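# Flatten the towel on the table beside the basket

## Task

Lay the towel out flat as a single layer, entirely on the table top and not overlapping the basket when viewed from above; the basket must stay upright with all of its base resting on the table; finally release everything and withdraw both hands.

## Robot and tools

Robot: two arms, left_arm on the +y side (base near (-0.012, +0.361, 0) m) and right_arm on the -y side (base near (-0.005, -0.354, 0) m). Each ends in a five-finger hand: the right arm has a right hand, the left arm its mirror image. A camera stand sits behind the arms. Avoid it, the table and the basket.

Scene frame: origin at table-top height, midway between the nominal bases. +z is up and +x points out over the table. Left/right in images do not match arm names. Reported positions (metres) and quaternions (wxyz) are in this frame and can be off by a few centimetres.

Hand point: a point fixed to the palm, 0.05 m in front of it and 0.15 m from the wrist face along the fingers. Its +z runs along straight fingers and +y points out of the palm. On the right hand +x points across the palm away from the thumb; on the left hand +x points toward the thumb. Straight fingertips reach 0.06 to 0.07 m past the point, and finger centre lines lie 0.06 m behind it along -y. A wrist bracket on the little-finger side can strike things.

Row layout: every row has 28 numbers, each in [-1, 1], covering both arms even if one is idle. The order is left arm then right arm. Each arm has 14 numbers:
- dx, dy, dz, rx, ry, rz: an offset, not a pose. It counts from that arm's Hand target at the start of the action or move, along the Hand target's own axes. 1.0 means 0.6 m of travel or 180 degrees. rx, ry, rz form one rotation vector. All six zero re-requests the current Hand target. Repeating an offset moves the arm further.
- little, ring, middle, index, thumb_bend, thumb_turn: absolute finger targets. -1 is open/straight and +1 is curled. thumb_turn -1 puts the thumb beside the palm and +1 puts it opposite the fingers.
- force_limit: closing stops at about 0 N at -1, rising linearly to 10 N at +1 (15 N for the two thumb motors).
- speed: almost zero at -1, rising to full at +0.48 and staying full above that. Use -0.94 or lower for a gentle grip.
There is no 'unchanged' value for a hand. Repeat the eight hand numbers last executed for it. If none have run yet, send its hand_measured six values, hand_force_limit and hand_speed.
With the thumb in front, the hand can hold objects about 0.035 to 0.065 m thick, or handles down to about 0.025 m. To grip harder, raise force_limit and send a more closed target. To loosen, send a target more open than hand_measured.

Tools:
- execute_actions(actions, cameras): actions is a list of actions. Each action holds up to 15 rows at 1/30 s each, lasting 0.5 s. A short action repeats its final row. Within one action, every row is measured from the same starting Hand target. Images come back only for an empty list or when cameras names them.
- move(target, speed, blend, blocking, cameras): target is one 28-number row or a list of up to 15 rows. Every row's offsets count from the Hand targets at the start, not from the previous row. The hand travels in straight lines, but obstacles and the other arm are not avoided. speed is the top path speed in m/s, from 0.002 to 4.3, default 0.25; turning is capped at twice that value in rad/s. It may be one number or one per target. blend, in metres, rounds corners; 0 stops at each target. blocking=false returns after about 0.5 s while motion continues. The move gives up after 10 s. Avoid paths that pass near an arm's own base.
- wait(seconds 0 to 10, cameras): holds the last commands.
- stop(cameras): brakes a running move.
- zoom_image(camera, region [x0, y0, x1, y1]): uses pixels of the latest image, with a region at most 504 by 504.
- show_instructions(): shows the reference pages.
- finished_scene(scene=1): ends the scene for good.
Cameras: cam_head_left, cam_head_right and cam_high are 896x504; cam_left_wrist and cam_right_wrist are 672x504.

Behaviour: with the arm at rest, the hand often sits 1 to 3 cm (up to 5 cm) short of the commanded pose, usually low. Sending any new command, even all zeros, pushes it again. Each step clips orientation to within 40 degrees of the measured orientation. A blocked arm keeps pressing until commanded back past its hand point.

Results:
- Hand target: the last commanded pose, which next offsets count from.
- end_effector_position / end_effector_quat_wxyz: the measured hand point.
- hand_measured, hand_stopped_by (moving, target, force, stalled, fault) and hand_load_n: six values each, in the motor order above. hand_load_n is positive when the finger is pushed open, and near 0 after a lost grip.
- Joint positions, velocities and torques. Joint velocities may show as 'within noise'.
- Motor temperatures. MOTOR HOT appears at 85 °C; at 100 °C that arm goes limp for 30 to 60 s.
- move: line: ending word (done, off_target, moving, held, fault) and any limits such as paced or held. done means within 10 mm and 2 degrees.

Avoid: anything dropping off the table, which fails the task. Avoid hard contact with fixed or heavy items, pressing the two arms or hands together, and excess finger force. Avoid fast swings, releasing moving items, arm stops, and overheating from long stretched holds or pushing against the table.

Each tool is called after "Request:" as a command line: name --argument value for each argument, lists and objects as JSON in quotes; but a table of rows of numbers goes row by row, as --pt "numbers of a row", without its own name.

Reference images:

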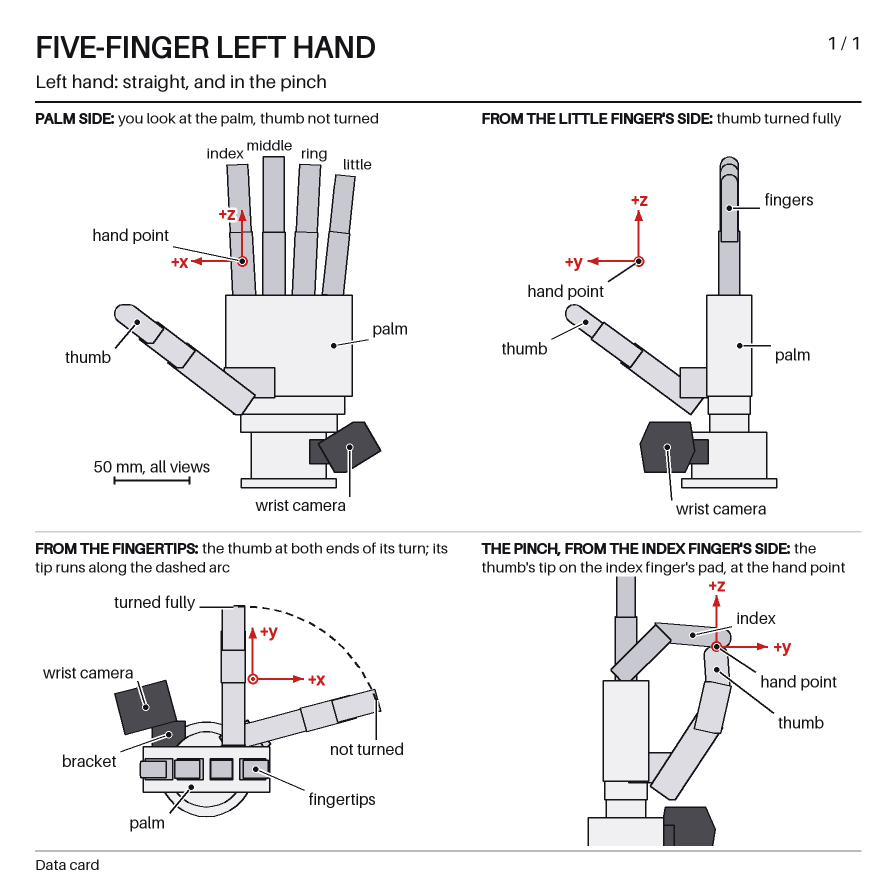

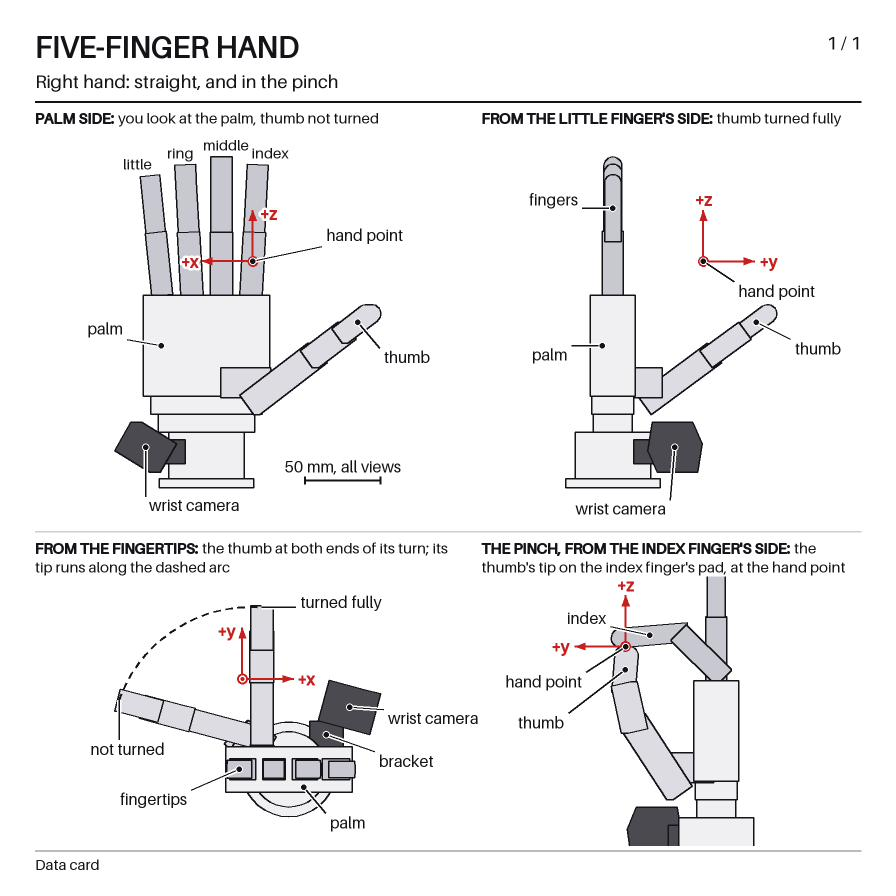

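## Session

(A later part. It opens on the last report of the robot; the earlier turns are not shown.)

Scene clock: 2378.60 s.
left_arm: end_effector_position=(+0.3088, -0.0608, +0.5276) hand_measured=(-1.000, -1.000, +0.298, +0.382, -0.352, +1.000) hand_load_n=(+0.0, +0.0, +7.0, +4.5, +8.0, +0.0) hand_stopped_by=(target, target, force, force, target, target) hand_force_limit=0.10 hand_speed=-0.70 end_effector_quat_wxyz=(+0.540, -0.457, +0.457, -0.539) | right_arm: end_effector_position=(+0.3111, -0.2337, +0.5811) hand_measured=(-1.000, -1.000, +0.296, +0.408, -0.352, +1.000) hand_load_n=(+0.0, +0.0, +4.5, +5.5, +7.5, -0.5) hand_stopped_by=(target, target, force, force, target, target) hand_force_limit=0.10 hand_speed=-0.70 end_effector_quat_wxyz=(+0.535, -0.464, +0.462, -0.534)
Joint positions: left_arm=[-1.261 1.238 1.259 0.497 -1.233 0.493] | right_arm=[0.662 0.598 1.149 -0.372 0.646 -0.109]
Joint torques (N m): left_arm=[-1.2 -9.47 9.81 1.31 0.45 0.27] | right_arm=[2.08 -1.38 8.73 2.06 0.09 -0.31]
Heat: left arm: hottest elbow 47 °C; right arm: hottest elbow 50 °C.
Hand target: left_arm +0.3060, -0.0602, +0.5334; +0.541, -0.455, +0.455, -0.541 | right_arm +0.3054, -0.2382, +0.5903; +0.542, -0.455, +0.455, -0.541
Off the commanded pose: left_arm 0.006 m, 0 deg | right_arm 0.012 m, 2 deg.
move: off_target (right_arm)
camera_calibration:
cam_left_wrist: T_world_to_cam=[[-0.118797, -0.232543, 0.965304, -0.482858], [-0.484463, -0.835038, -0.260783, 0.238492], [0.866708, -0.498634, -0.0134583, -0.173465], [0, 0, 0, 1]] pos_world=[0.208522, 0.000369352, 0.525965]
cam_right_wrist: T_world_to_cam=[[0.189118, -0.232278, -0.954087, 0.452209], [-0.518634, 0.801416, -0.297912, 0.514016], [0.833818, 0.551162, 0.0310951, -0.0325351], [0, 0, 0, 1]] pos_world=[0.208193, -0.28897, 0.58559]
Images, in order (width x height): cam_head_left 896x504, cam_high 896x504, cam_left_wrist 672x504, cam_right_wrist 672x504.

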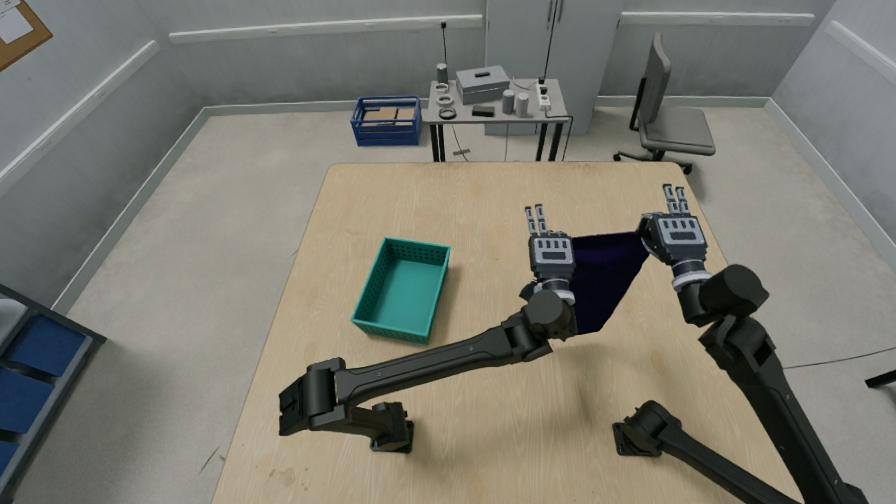

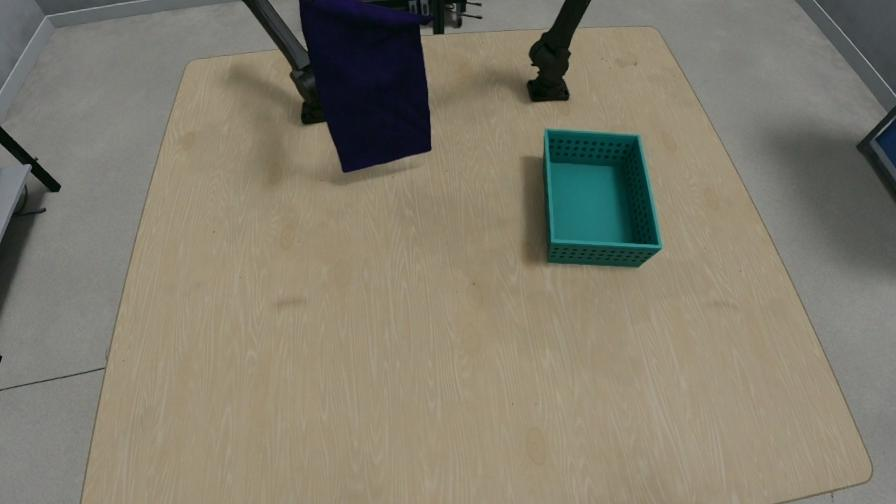

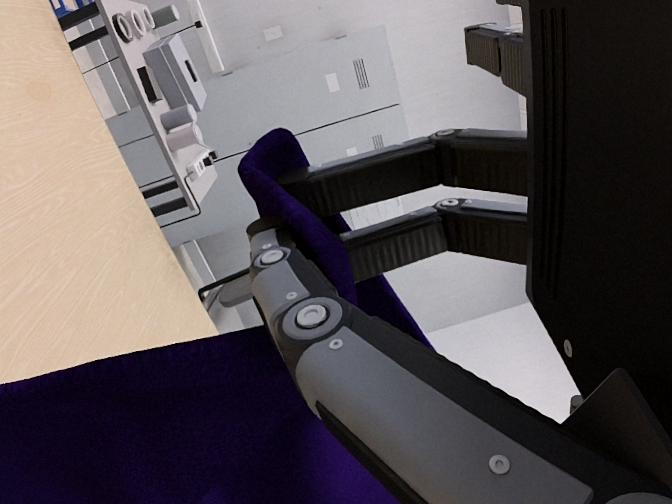

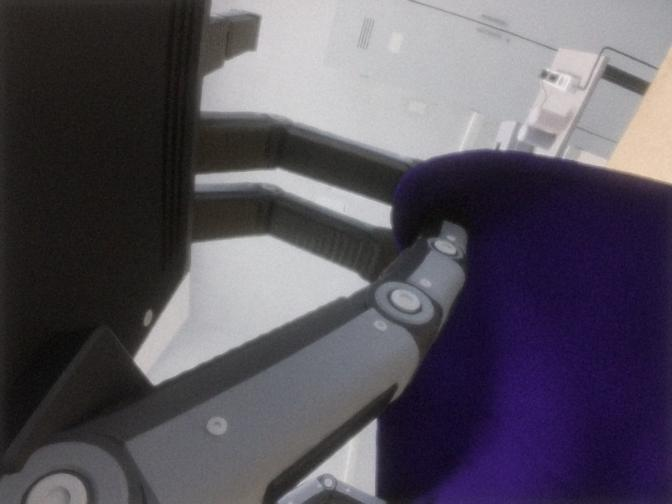

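Request:
move --pt "0 0.16 -0.0273 0 0 0 -1 -1 0.5 0.5 -0.35 1 0.1 -0.7 0 0.1673 -0.0234 0 0 0 -1 -1 0.5 0.5 -0.35 1 0.1 -0.7" --pt "0 0.2355 0.1514 0 0 0 -1 -1 0.5 0.5 -0.35 1 0.1 -0.7 0 0.2596 0.1736 0 0 0 -1 -1 0.5 0.5 -0.35 1 0.1 -0.7" --pt "0 0.3841 0.3029 -0.0278 0 0 -1 -1 0.5 0.5 -0.35 1 0.1 -0.7 0 0.4221 0.3565 -0.0278 0 0 -1 -1 0.5 0.5 -0.35 1 0.1 -0.7" --pt "0 0.5884 0.4446 -0.1222 0 0 -1 -1 0.5 0.5 -0.35 1 0.1 -0.7 0 0.6564 0.5047 -0.1222 0 0 -1 -1 0.5 0.5 -0.35 1 0.1 -0.7" --speed '[0.08, 0.12, 0.12, 0.12]' --blend '[0.01, 0.03, 0.03, 0]' --cameras '["all"]'

Scene clock: 2402.10 s.
left_arm: end_effector_position=(+0.6120, -0.0601, +0.2070) hand_measured=(-1.000, -1.000, +0.298, +0.382, -0.352, +1.000) hand_load_n=(+0.5, -0.5, +6.5, +4.5, +8.0, +0.0) hand_stopped_by=(target, target, force, force, target, target) hand_force_limit=0.10 hand_speed=-0.70 end_effector_quat_wxyz=(-0.441, +0.545, -0.568, +0.432) | right_arm: end_effector_position=(+0.6535, -0.2295, +0.2364) hand_measured=(-1.000, -1.000, +0.296, +0.408, -0.352, +1.000) hand_load_n=(+0.0, +0.0, +4.5, +5.5, +7.5, +0.0) hand_stopped_by=(target, target, force, force, target, target) hand_force_limit=0.10 hand_speed=-0.70 end_effector_quat_wxyz=(-0.440, +0.563, -0.546, +0.436)
Joint positions: left_arm=[-0.7 1.798 1.398 0.09 -0.678 -0.168] | right_arm=[0.191 1.522 1.106 0.18 0.162 0.028]
Joint torques (N m): left_arm=[0.32 -17.26 13.6 1.07 -0.14 0] | right_arm=[0.85 -12.1 13.91 1.33 0.1 -0.02]
Heat: left arm: hottest elbow 44 °C; right arm: hottest elbow 48 °C.
Hand target: left_arm +0.6295, -0.0600, +0.2314; -0.445, +0.550, -0.550, +0.444 | right_arm +0.6717, -0.2380, +0.2547; -0.445, +0.550, -0.550, +0.445
Off the commanded pose: left_arm 0.030 m, 3 deg | right_arm 0.027 m, 2 deg.
move: off_target (left_arm, right_arm)
camera_calibration:
cam_left_wrist: T_world_to_cam=[[0.266318, -0.265039, 0.92673, -0.36682], [-0.563829, -0.822638, -0.0732393, 0.312909], [0.781775, -0.503012, -0.36852, -0.315076], [0, 0, 0, 1]] pos_world=[0.520436, 0.00170195, 0.246749]
cam_right_wrist: T_world_to_cam=[[-0.170203, -0.245679, -0.954292, 0.29145], [-0.606674, 0.789255, -0.0949875, 0.592313], [0.776516, 0.562777, -0.283381, -0.19516], [0, 0, 0, 1]] pos_world=[0.560491, -0.286051, 0.279086]

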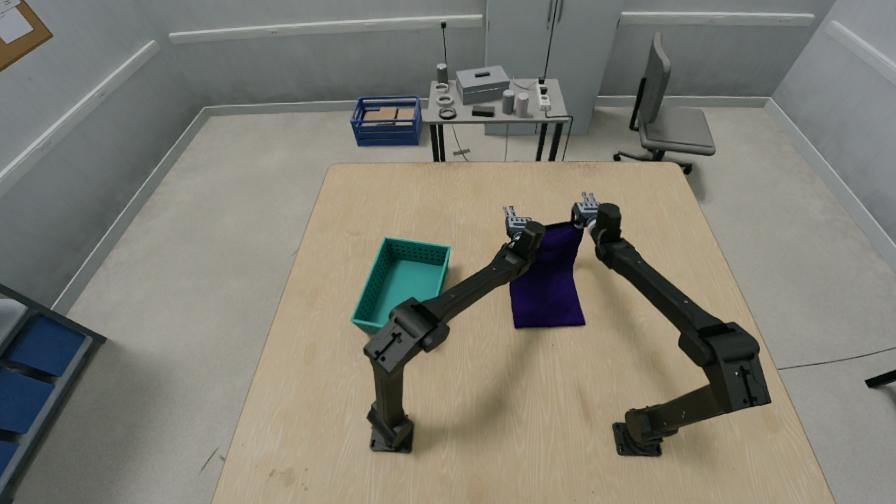

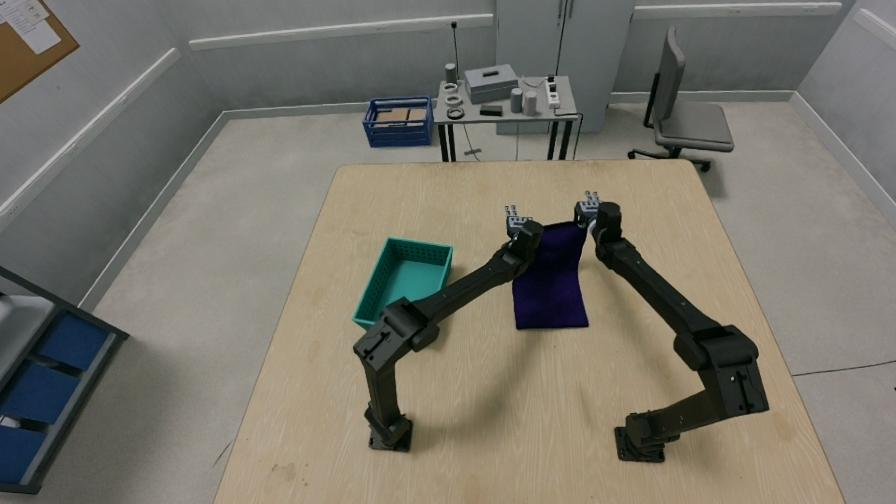

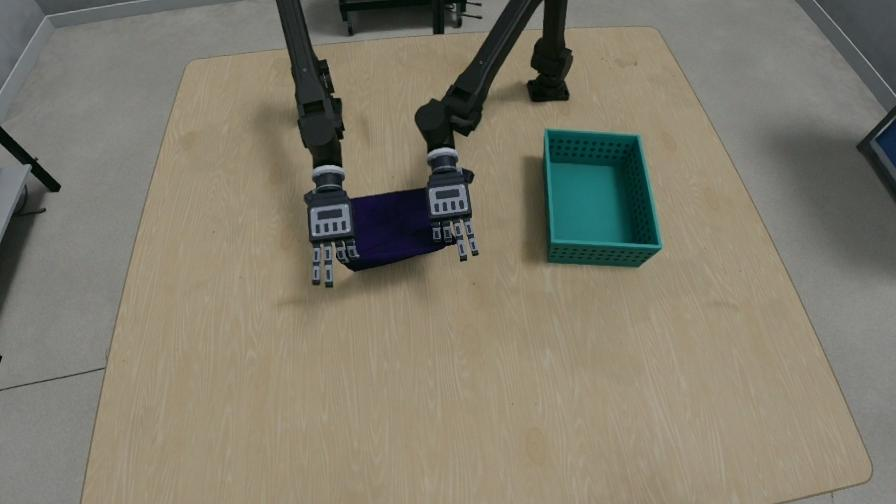

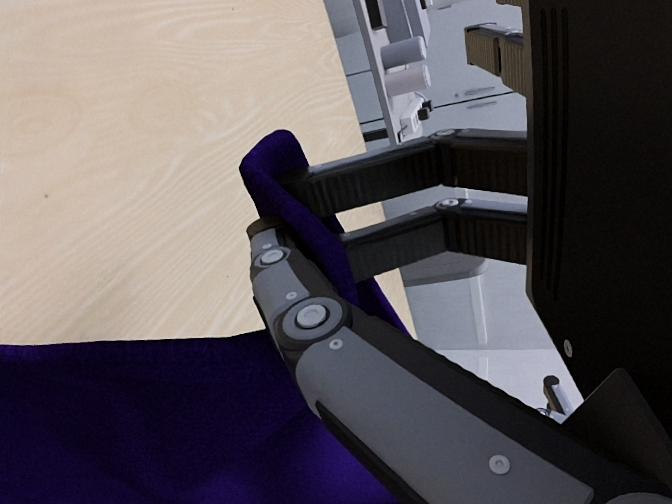

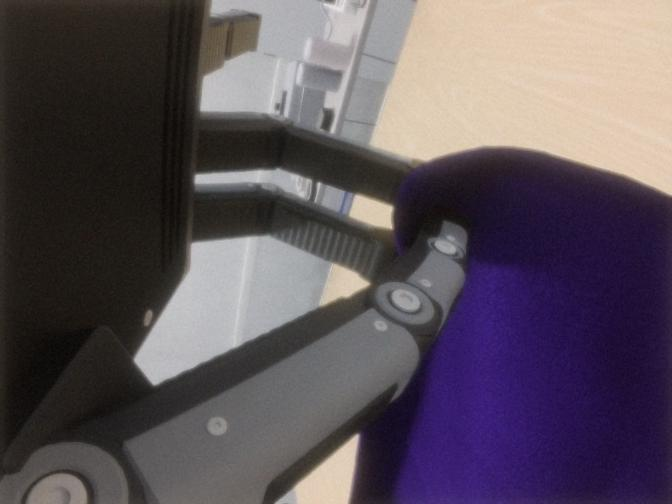

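Request:
zoom_image --camera "cam_head_right" --region '[480, 200, 620, 340]'

Request:
zoom_image --camera "cam_head_left" --region '[480, 200, 620, 340]'

Scaled by 3.600.

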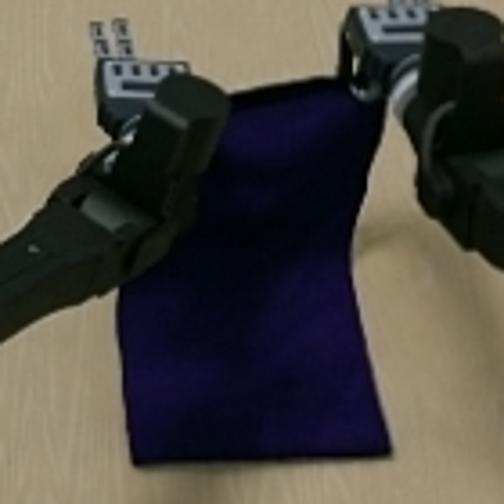

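Scaled by 3.600.

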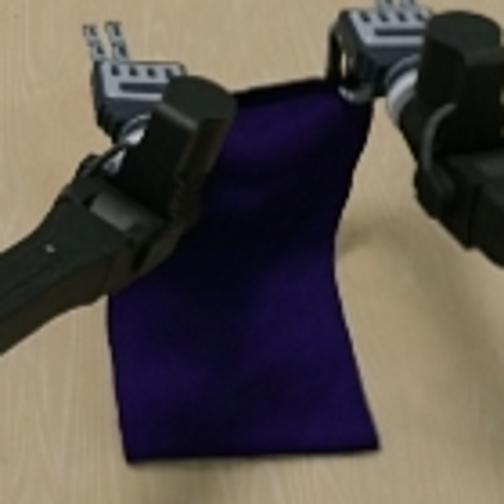

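Request:
move --pt "0 0.1143 0.187 -0.0722 0 0 -1 -1 0.5 0.5 -0.35 1 0.1 -0.7 0 0.1305 0.2412 -0.0722 0 0 -1 -1 0.5 0.5 -0.35 1 0.1 -0.7" --pt "0 0.1917 0.2716 -0.0722 0 0 -1 -1 0.5 0.5 -0.35 1 0.1 -0.7 0 0.2235 0.3087 -0.0722 0 0 -1 -1 0.5 0.5 -0.35 1 0.1 -0.7" --speed '[0.12, 0.1]' --blend '[0.02, 0]' --cameras '["all"]'

Scene clock: 2428.47 s.
left_arm: end_effector_position=(+0.7412, -0.0612, +0.0578) hand_measured=(-1.000, -1.000, +0.298, +0.382, -0.352, +1.000) hand_load_n=(+0.0, +0.0, +7.0, +4.0, +7.5, +0.0) hand_stopped_by=(target, target, force, force, target, target) hand_force_limit=0.10 hand_speed=-0.70 end_effector_quat_wxyz=(-0.370, +0.596, -0.615, +0.359) | right_arm: end_effector_position=(+0.7995, -0.2267, +0.0704) hand_measured=(-1.000, -1.000, +0.296, +0.408, -0.352, +1.000) hand_load_n=(+0.0, +0.0, +4.5, +5.5, +7.0, +0.0) hand_stopped_by=(target, target, force, force, target, target) hand_force_limit=0.10 hand_speed=-0.70 end_effector_quat_wxyz=(-0.365, +0.615, -0.597, +0.363)
Joint positions: left_arm=[-0.559 2.237 1.852 -0.178 -0.499 -0.261] | right_arm=[0.147 2.079 1.594 -0.007 0.11 0.046]
Joint torques (N m): left_arm=[0.62 -22.89 13.52 1.74 -0.15 0.09] | right_arm=[-0.26 -19.43 13.2 2.28 0.09 -0.04]
Heat: left arm: hottest elbow 45 °C; right arm: hottest elbow 51 °C.
Hand target: left_arm +0.7648, -0.0600, +0.0849; -0.380, +0.597, -0.597, +0.379 | right_arm +0.8249, -0.2378, +0.0850; -0.380, +0.596, -0.597, +0.380
Off the commanded pose: left_arm 0.036 m, 3 deg | right_arm 0.031 m, 3 deg.
move: off_target (left_arm, right_arm)
camera_calibration:
cam_left_wrist: T_world_to_cam=[[0.48813, -0.262881, 0.83224, -0.422098], [-0.555924, -0.828744, 0.064287, 0.359747], [0.672814, -0.494042, -0.550676, -0.379661], [0, 0, 0, 1]] pos_world=[0.661471, -0.000392199, 0.11909]
cam_right_wrist: T_world_to_cam=[[-0.405775, -0.251803, -0.878602, 0.340154], [-0.610761, 0.789853, 0.0557068, 0.655743], [0.679939, 0.55922, -0.474295, -0.267241], [0, 0, 0, 1]] pos_world=[0.720236, -0.282842, 0.13558]

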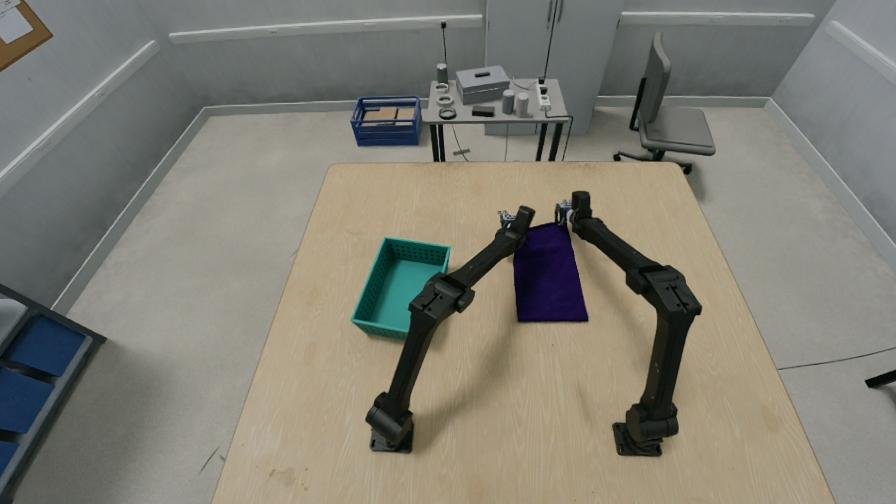

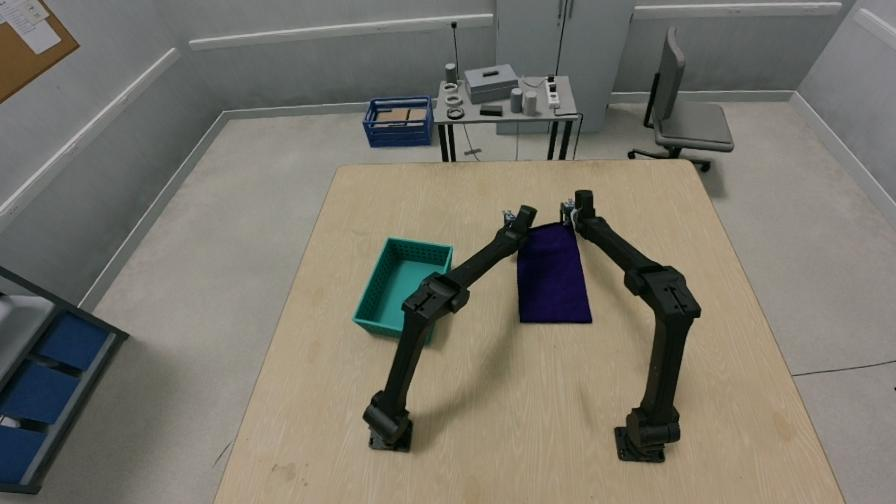

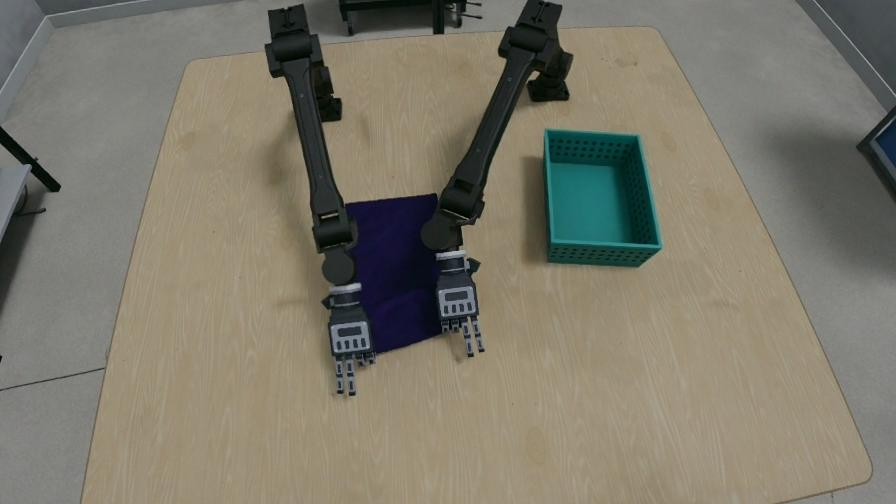

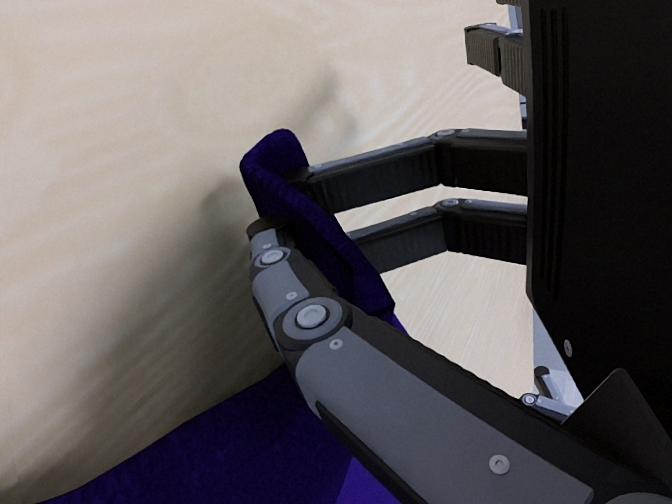

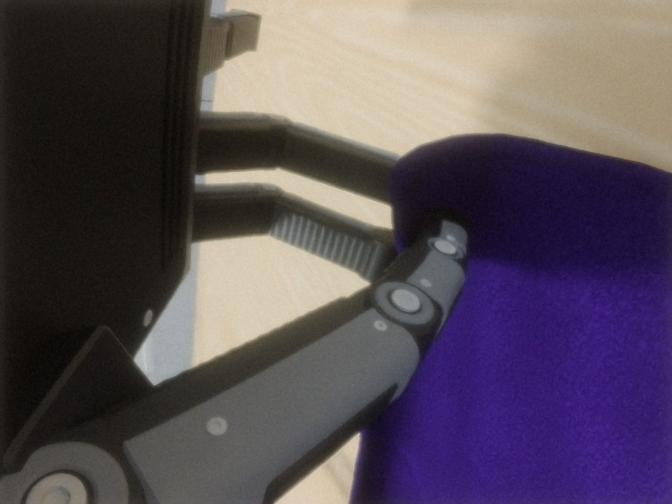

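Request:
zoom_image --camera "cam_head_left" --region '[480, 190, 620, 340]'

Request:
zoom_image --camera "cam_high" --region '[310, 180, 500, 410]'

Scaled by 3.360.

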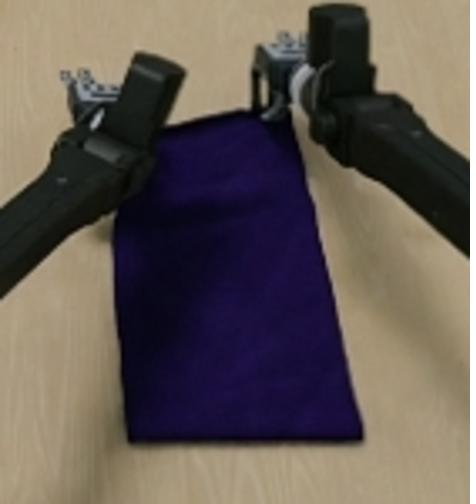

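Scaled by 2.191.

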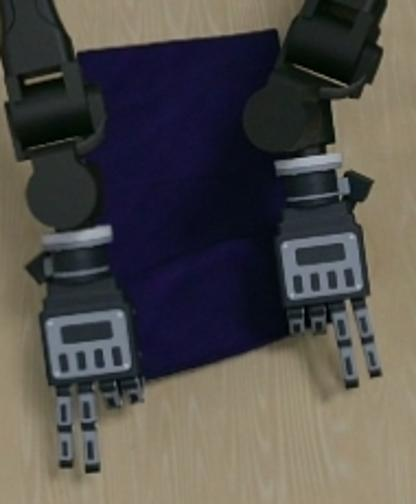

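Request:
move --target '[0,0.0147,0.0473,0,0,0,-1,-1,0.5,0.5,-0.35,1,0.1,-0.7,0,0.0298,0.0543,0,0,0,-1,-1,0.5,0.5,-0.35,1,0.1,-0.7]' --speed 0.06 --cameras '["all"]'

Scene clock: 2446.47 s.
left_arm: end_effector_position=(+0.7644, -0.0636, +0.0437) hand_measured=(-1.000, -1.000, +0.298, +0.382, -0.352, +1.000) hand_load_n=(+0.0, +0.0, +7.0, +4.0, +8.0, +0.0) hand_stopped_by=(target, target, force, force, target, target) hand_force_limit=0.10 hand_speed=-0.70 end_effector_quat_wxyz=(-0.370, +0.599, -0.610, +0.365) | right_arm: end_effector_position=(+0.8241, -0.2270, +0.0490) hand_measured=(-1.000, -1.000, +0.296, +0.408, -0.352, +1.000) hand_load_n=(+0.0, +0.0, +4.0, +5.5, +7.5, -0.5) hand_stopped_by=(target, target, force, force, target, target) hand_force_limit=0.10 hand_speed=-0.70 end_effector_quat_wxyz=(-0.369, +0.611, -0.596, +0.367)
Joint positions: left_arm=[-0.544 2.306 1.931 -0.173 -0.487 -0.261] | right_arm=[0.142 2.162 1.667 0.016 0.108 0.046]
Joint torques (N m): left_arm=[0.56 -23 13.65 1.59 -0.08 0.18] | right_arm=[-0.56 -20.48 13.14 2.15 0.01 -0.01]
Heat: left arm: hottest elbow 46 °C; right arm: hottest elbow 51 °C.
Hand target: left_arm +0.7867, -0.0598, +0.0648; -0.380, +0.597, -0.597, +0.379 | right_arm +0.8469, -0.2376, +0.0551; -0.380, +0.596, -0.596, +0.380
Off the commanded pose: left_arm 0.031 m, 3 deg | right_arm 0.026 m, 3 deg.
move: off_target (left_arm, right_arm)
camera_calibration:
cam_left_wrist: T_world_to_cam=[[0.481573, -0.24971, 0.840079, -0.416773], [-0.552868, -0.830313, 0.0701232, 0.368843], [0.680018, -0.498222, -0.537913, -0.410648], [0, 0, 0, 1]] pos_world=[0.683876, -0.00241062, 0.103365]
cam_right_wrist: T_world_to_cam=[[-0.39502, -0.248116, -0.884532, 0.323493], [-0.609116, 0.791503, 0.0500021, 0.671525], [0.687704, 0.558535, -0.463792, -0.301149], [0, 0, 0, 1]] pos_world=[0.743925, -0.283048, 0.112892]

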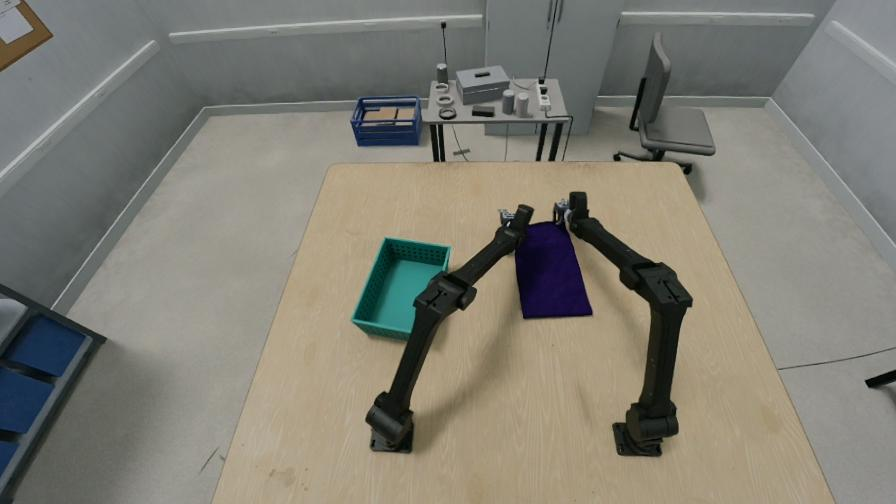

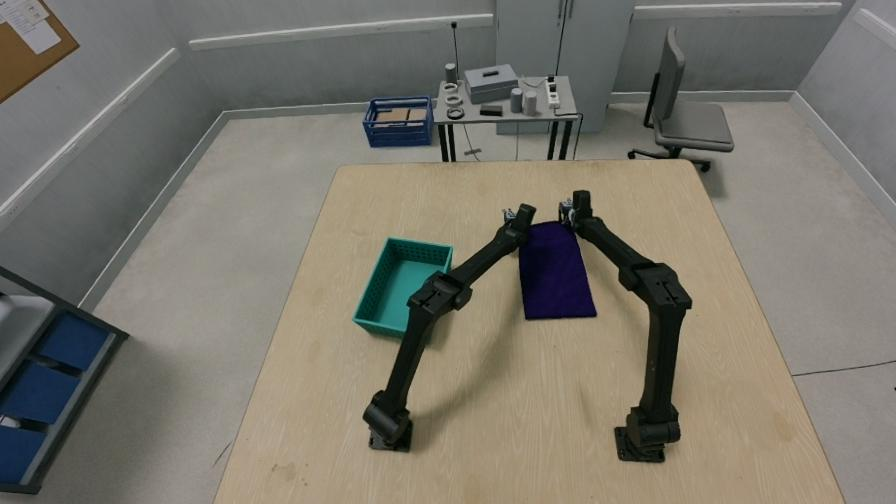

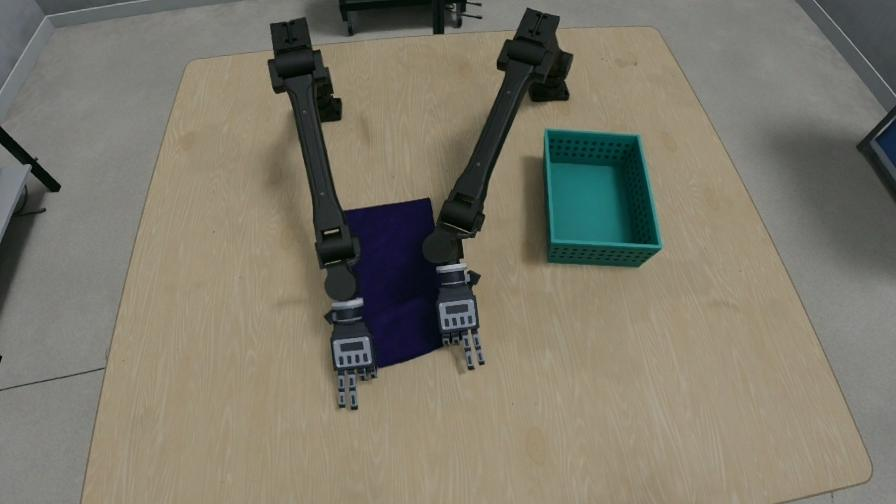

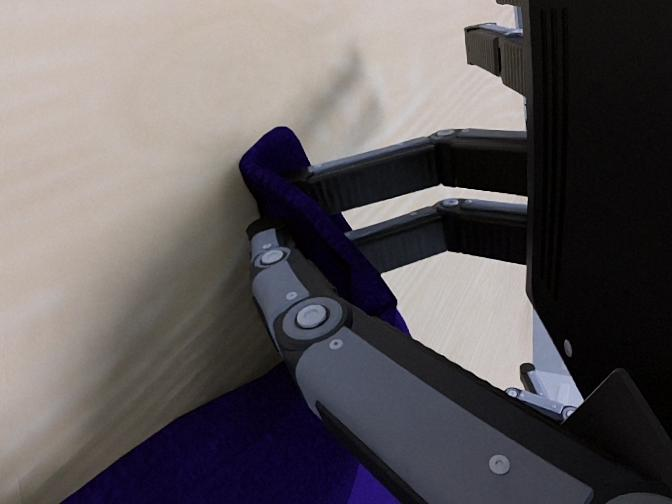

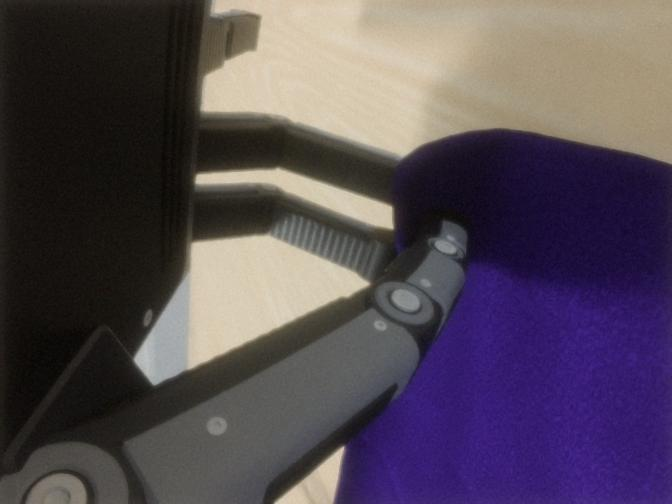

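Request:
zoom_image --camera "cam_left_wrist" --region '[200, 100, 460, 400]'

Request:
zoom_image --camera "cam_right_wrist" --region '[300, 90, 600, 400]'

Request:
zoom_image --camera "cam_high" --region '[310, 260, 500, 420]'

Scaled by 1.680 from the camera's 672x504 image, which has a finer 960x720 frame.

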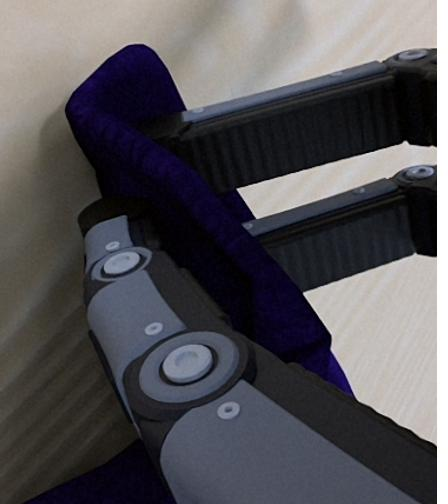

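Scaled by 1.626 from the camera's 672x504 image, which has a finer 960x720 frame.

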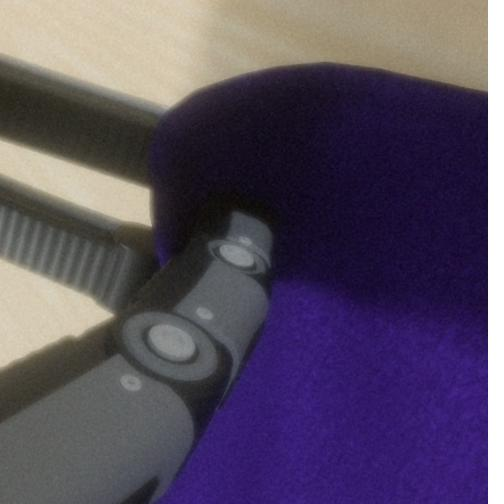

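Scaled by 2.653.

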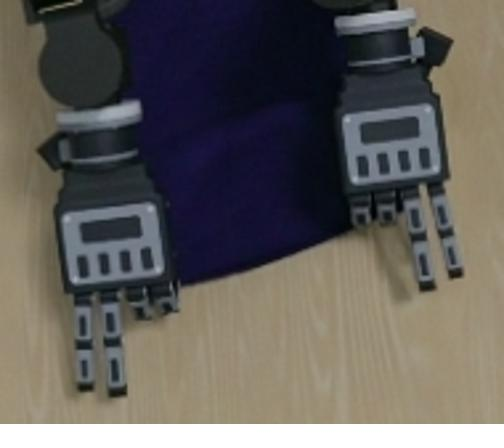

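Request:
move --pt "0 0.0181 0.0085 0 0 0 -1 -1 0.5 0.5 -0.35 1 0.1 -0.7 0 0.0211 0.0099 0 0 0 -1 -1 0.5 0.5 -0.35 1 0.1 -0.7" --pt "0 0.0181 0.0085 0 0 0 -1 -1 -0.4 -0.4 -0.35 1 0.1 -0.5 0 0.0211 0.0099 0 0 0 -1 -1 -0.4 -0.4 -0.35 1 0.1 -0.5" --speed 0.05 --cameras '["all"]'

Scene clock: 2481.67 s.
left_arm: end_effector_position=(+0.7695, -0.0616, +0.0398) hand_measured=(-1.000, -1.000, -0.400, -0.400, -0.350, +1.000) hand_load_n=(+0.0, +0.0, +0.5, +0.0, +0.0, +0.0) hand_stopped_by=(target, target, target, target, target, target) hand_force_limit=0.10 hand_speed=-0.50 end_effector_quat_wxyz=(-0.372, +0.599, -0.606, +0.368) | right_arm: end_effector_position=(+0.8296, -0.2325, +0.0419) hand_measured=(-1.000, -1.000, -0.400, -0.400, -0.350, +1.000) hand_load_n=(+0.0, +0.0, +0.0, +0.0, -0.5, +0.0) hand_stopped_by=(target, target, target, target, target, target) hand_force_limit=0.10 hand_speed=-0.50 end_effector_quat_wxyz=(-0.372, +0.607, -0.596, +0.372)
Joint positions: left_arm=[-0.539 2.317 1.935 -0.154 -0.487 -0.261] | right_arm=[0.135 2.18 1.671 0.044 0.107 0.046]
Joint torques (N m): left_arm=[0.32 -22.95 12.86 1.68 -0.08 0.16] | right_arm=[0.91 -19.72 12.27 2.17 0.04 -0.03]
Motor temperatures (°C): left_arm=[22 34 45 22 24 24] | right_arm=[24 32 52 24 23 26]
Heat: left arm: hottest elbow 45 °C; right arm: hottest elbow 52 °C.
Hand target: left_arm +0.7867, -0.0599, +0.0528; -0.380, +0.597, -0.597, +0.379 | right_arm +0.8468, -0.2379, +0.0409; -0.380, +0.596, -0.597, +0.379
Off the commanded pose: left_arm 0.022 m, 2 deg | right_arm 0.018 m, 2 deg.
move: off_target (left_arm, right_arm); target 2's new numbers were sent with left_arm's hand 0.024 m and 2 deg from that target
camera_calibration:
cam_left_wrist: T_world_to_cam=[[0.474719, -0.243194, 0.845871, -0.410029], [-0.549686, -0.832505, 0.0691436, 0.371073], [0.687377, -0.497787, -0.528886, -0.421107], [0, 0, 0, 1]] pos_world=[0.688081, -0.000417612, 0.0984565]
cam_right_wrist: T_world_to_cam=[[-0.384971, -0.24348, -0.890233, 0.311093], [-0.604212, 0.795626, 0.0436792, 0.676773], [0.697657, 0.554704, -0.453406, -0.314688], [0, 0, 0, 1]] pos_world=[0.74822, -0.288154, 0.104703]

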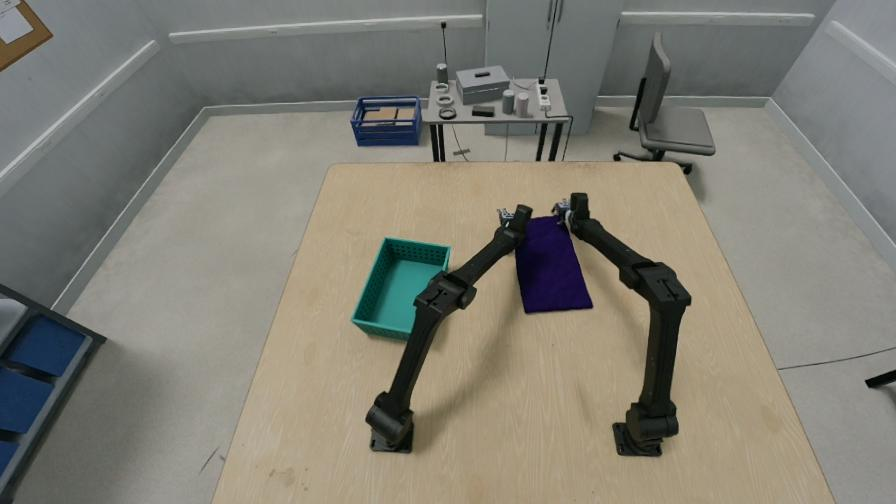

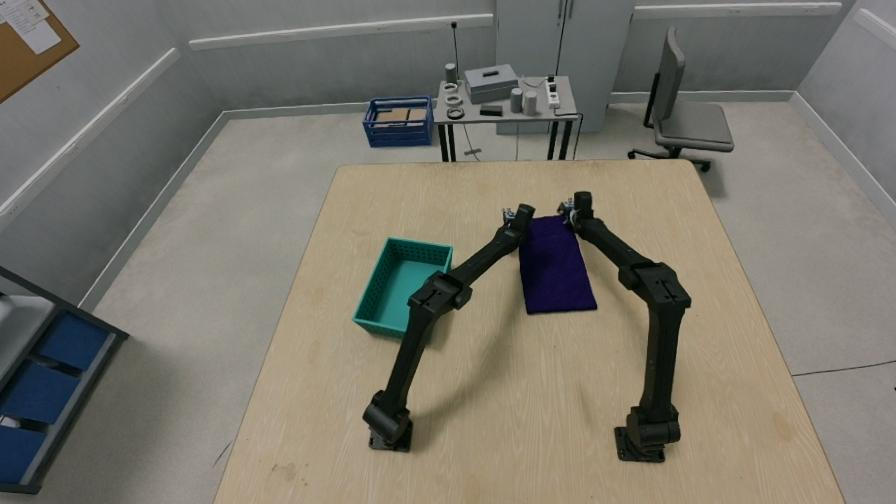

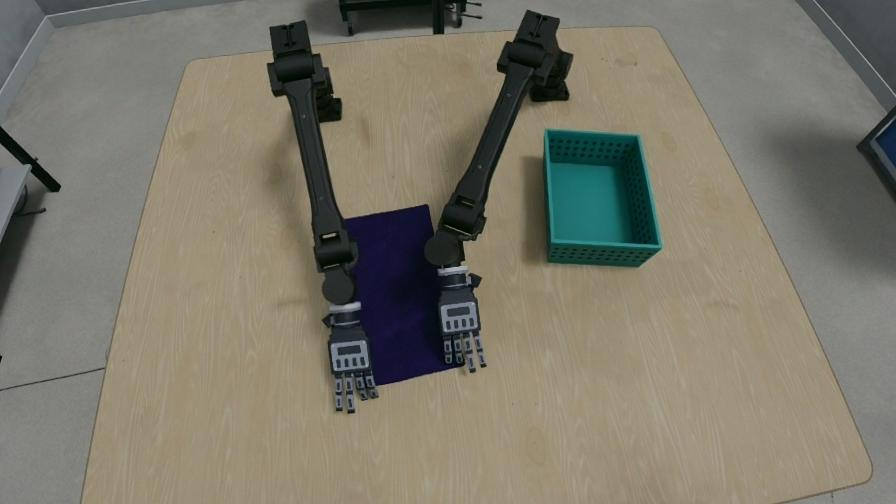

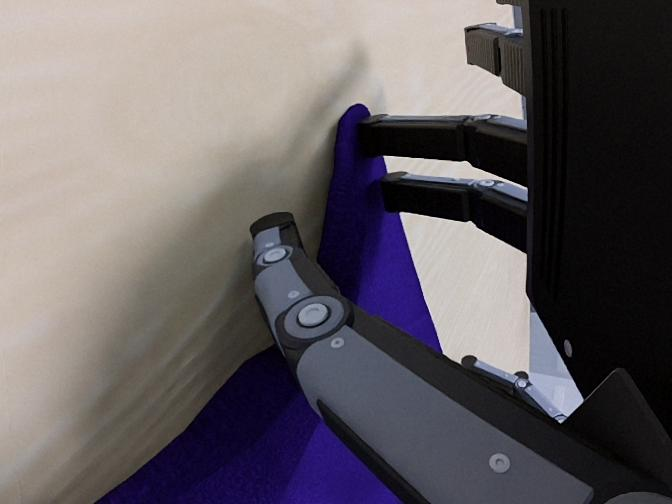

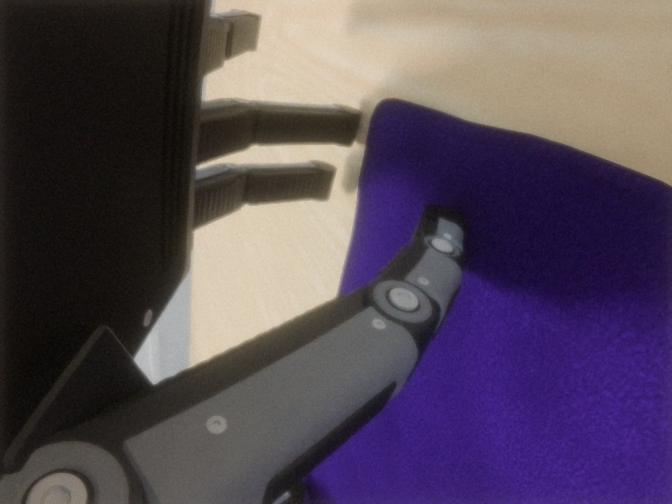

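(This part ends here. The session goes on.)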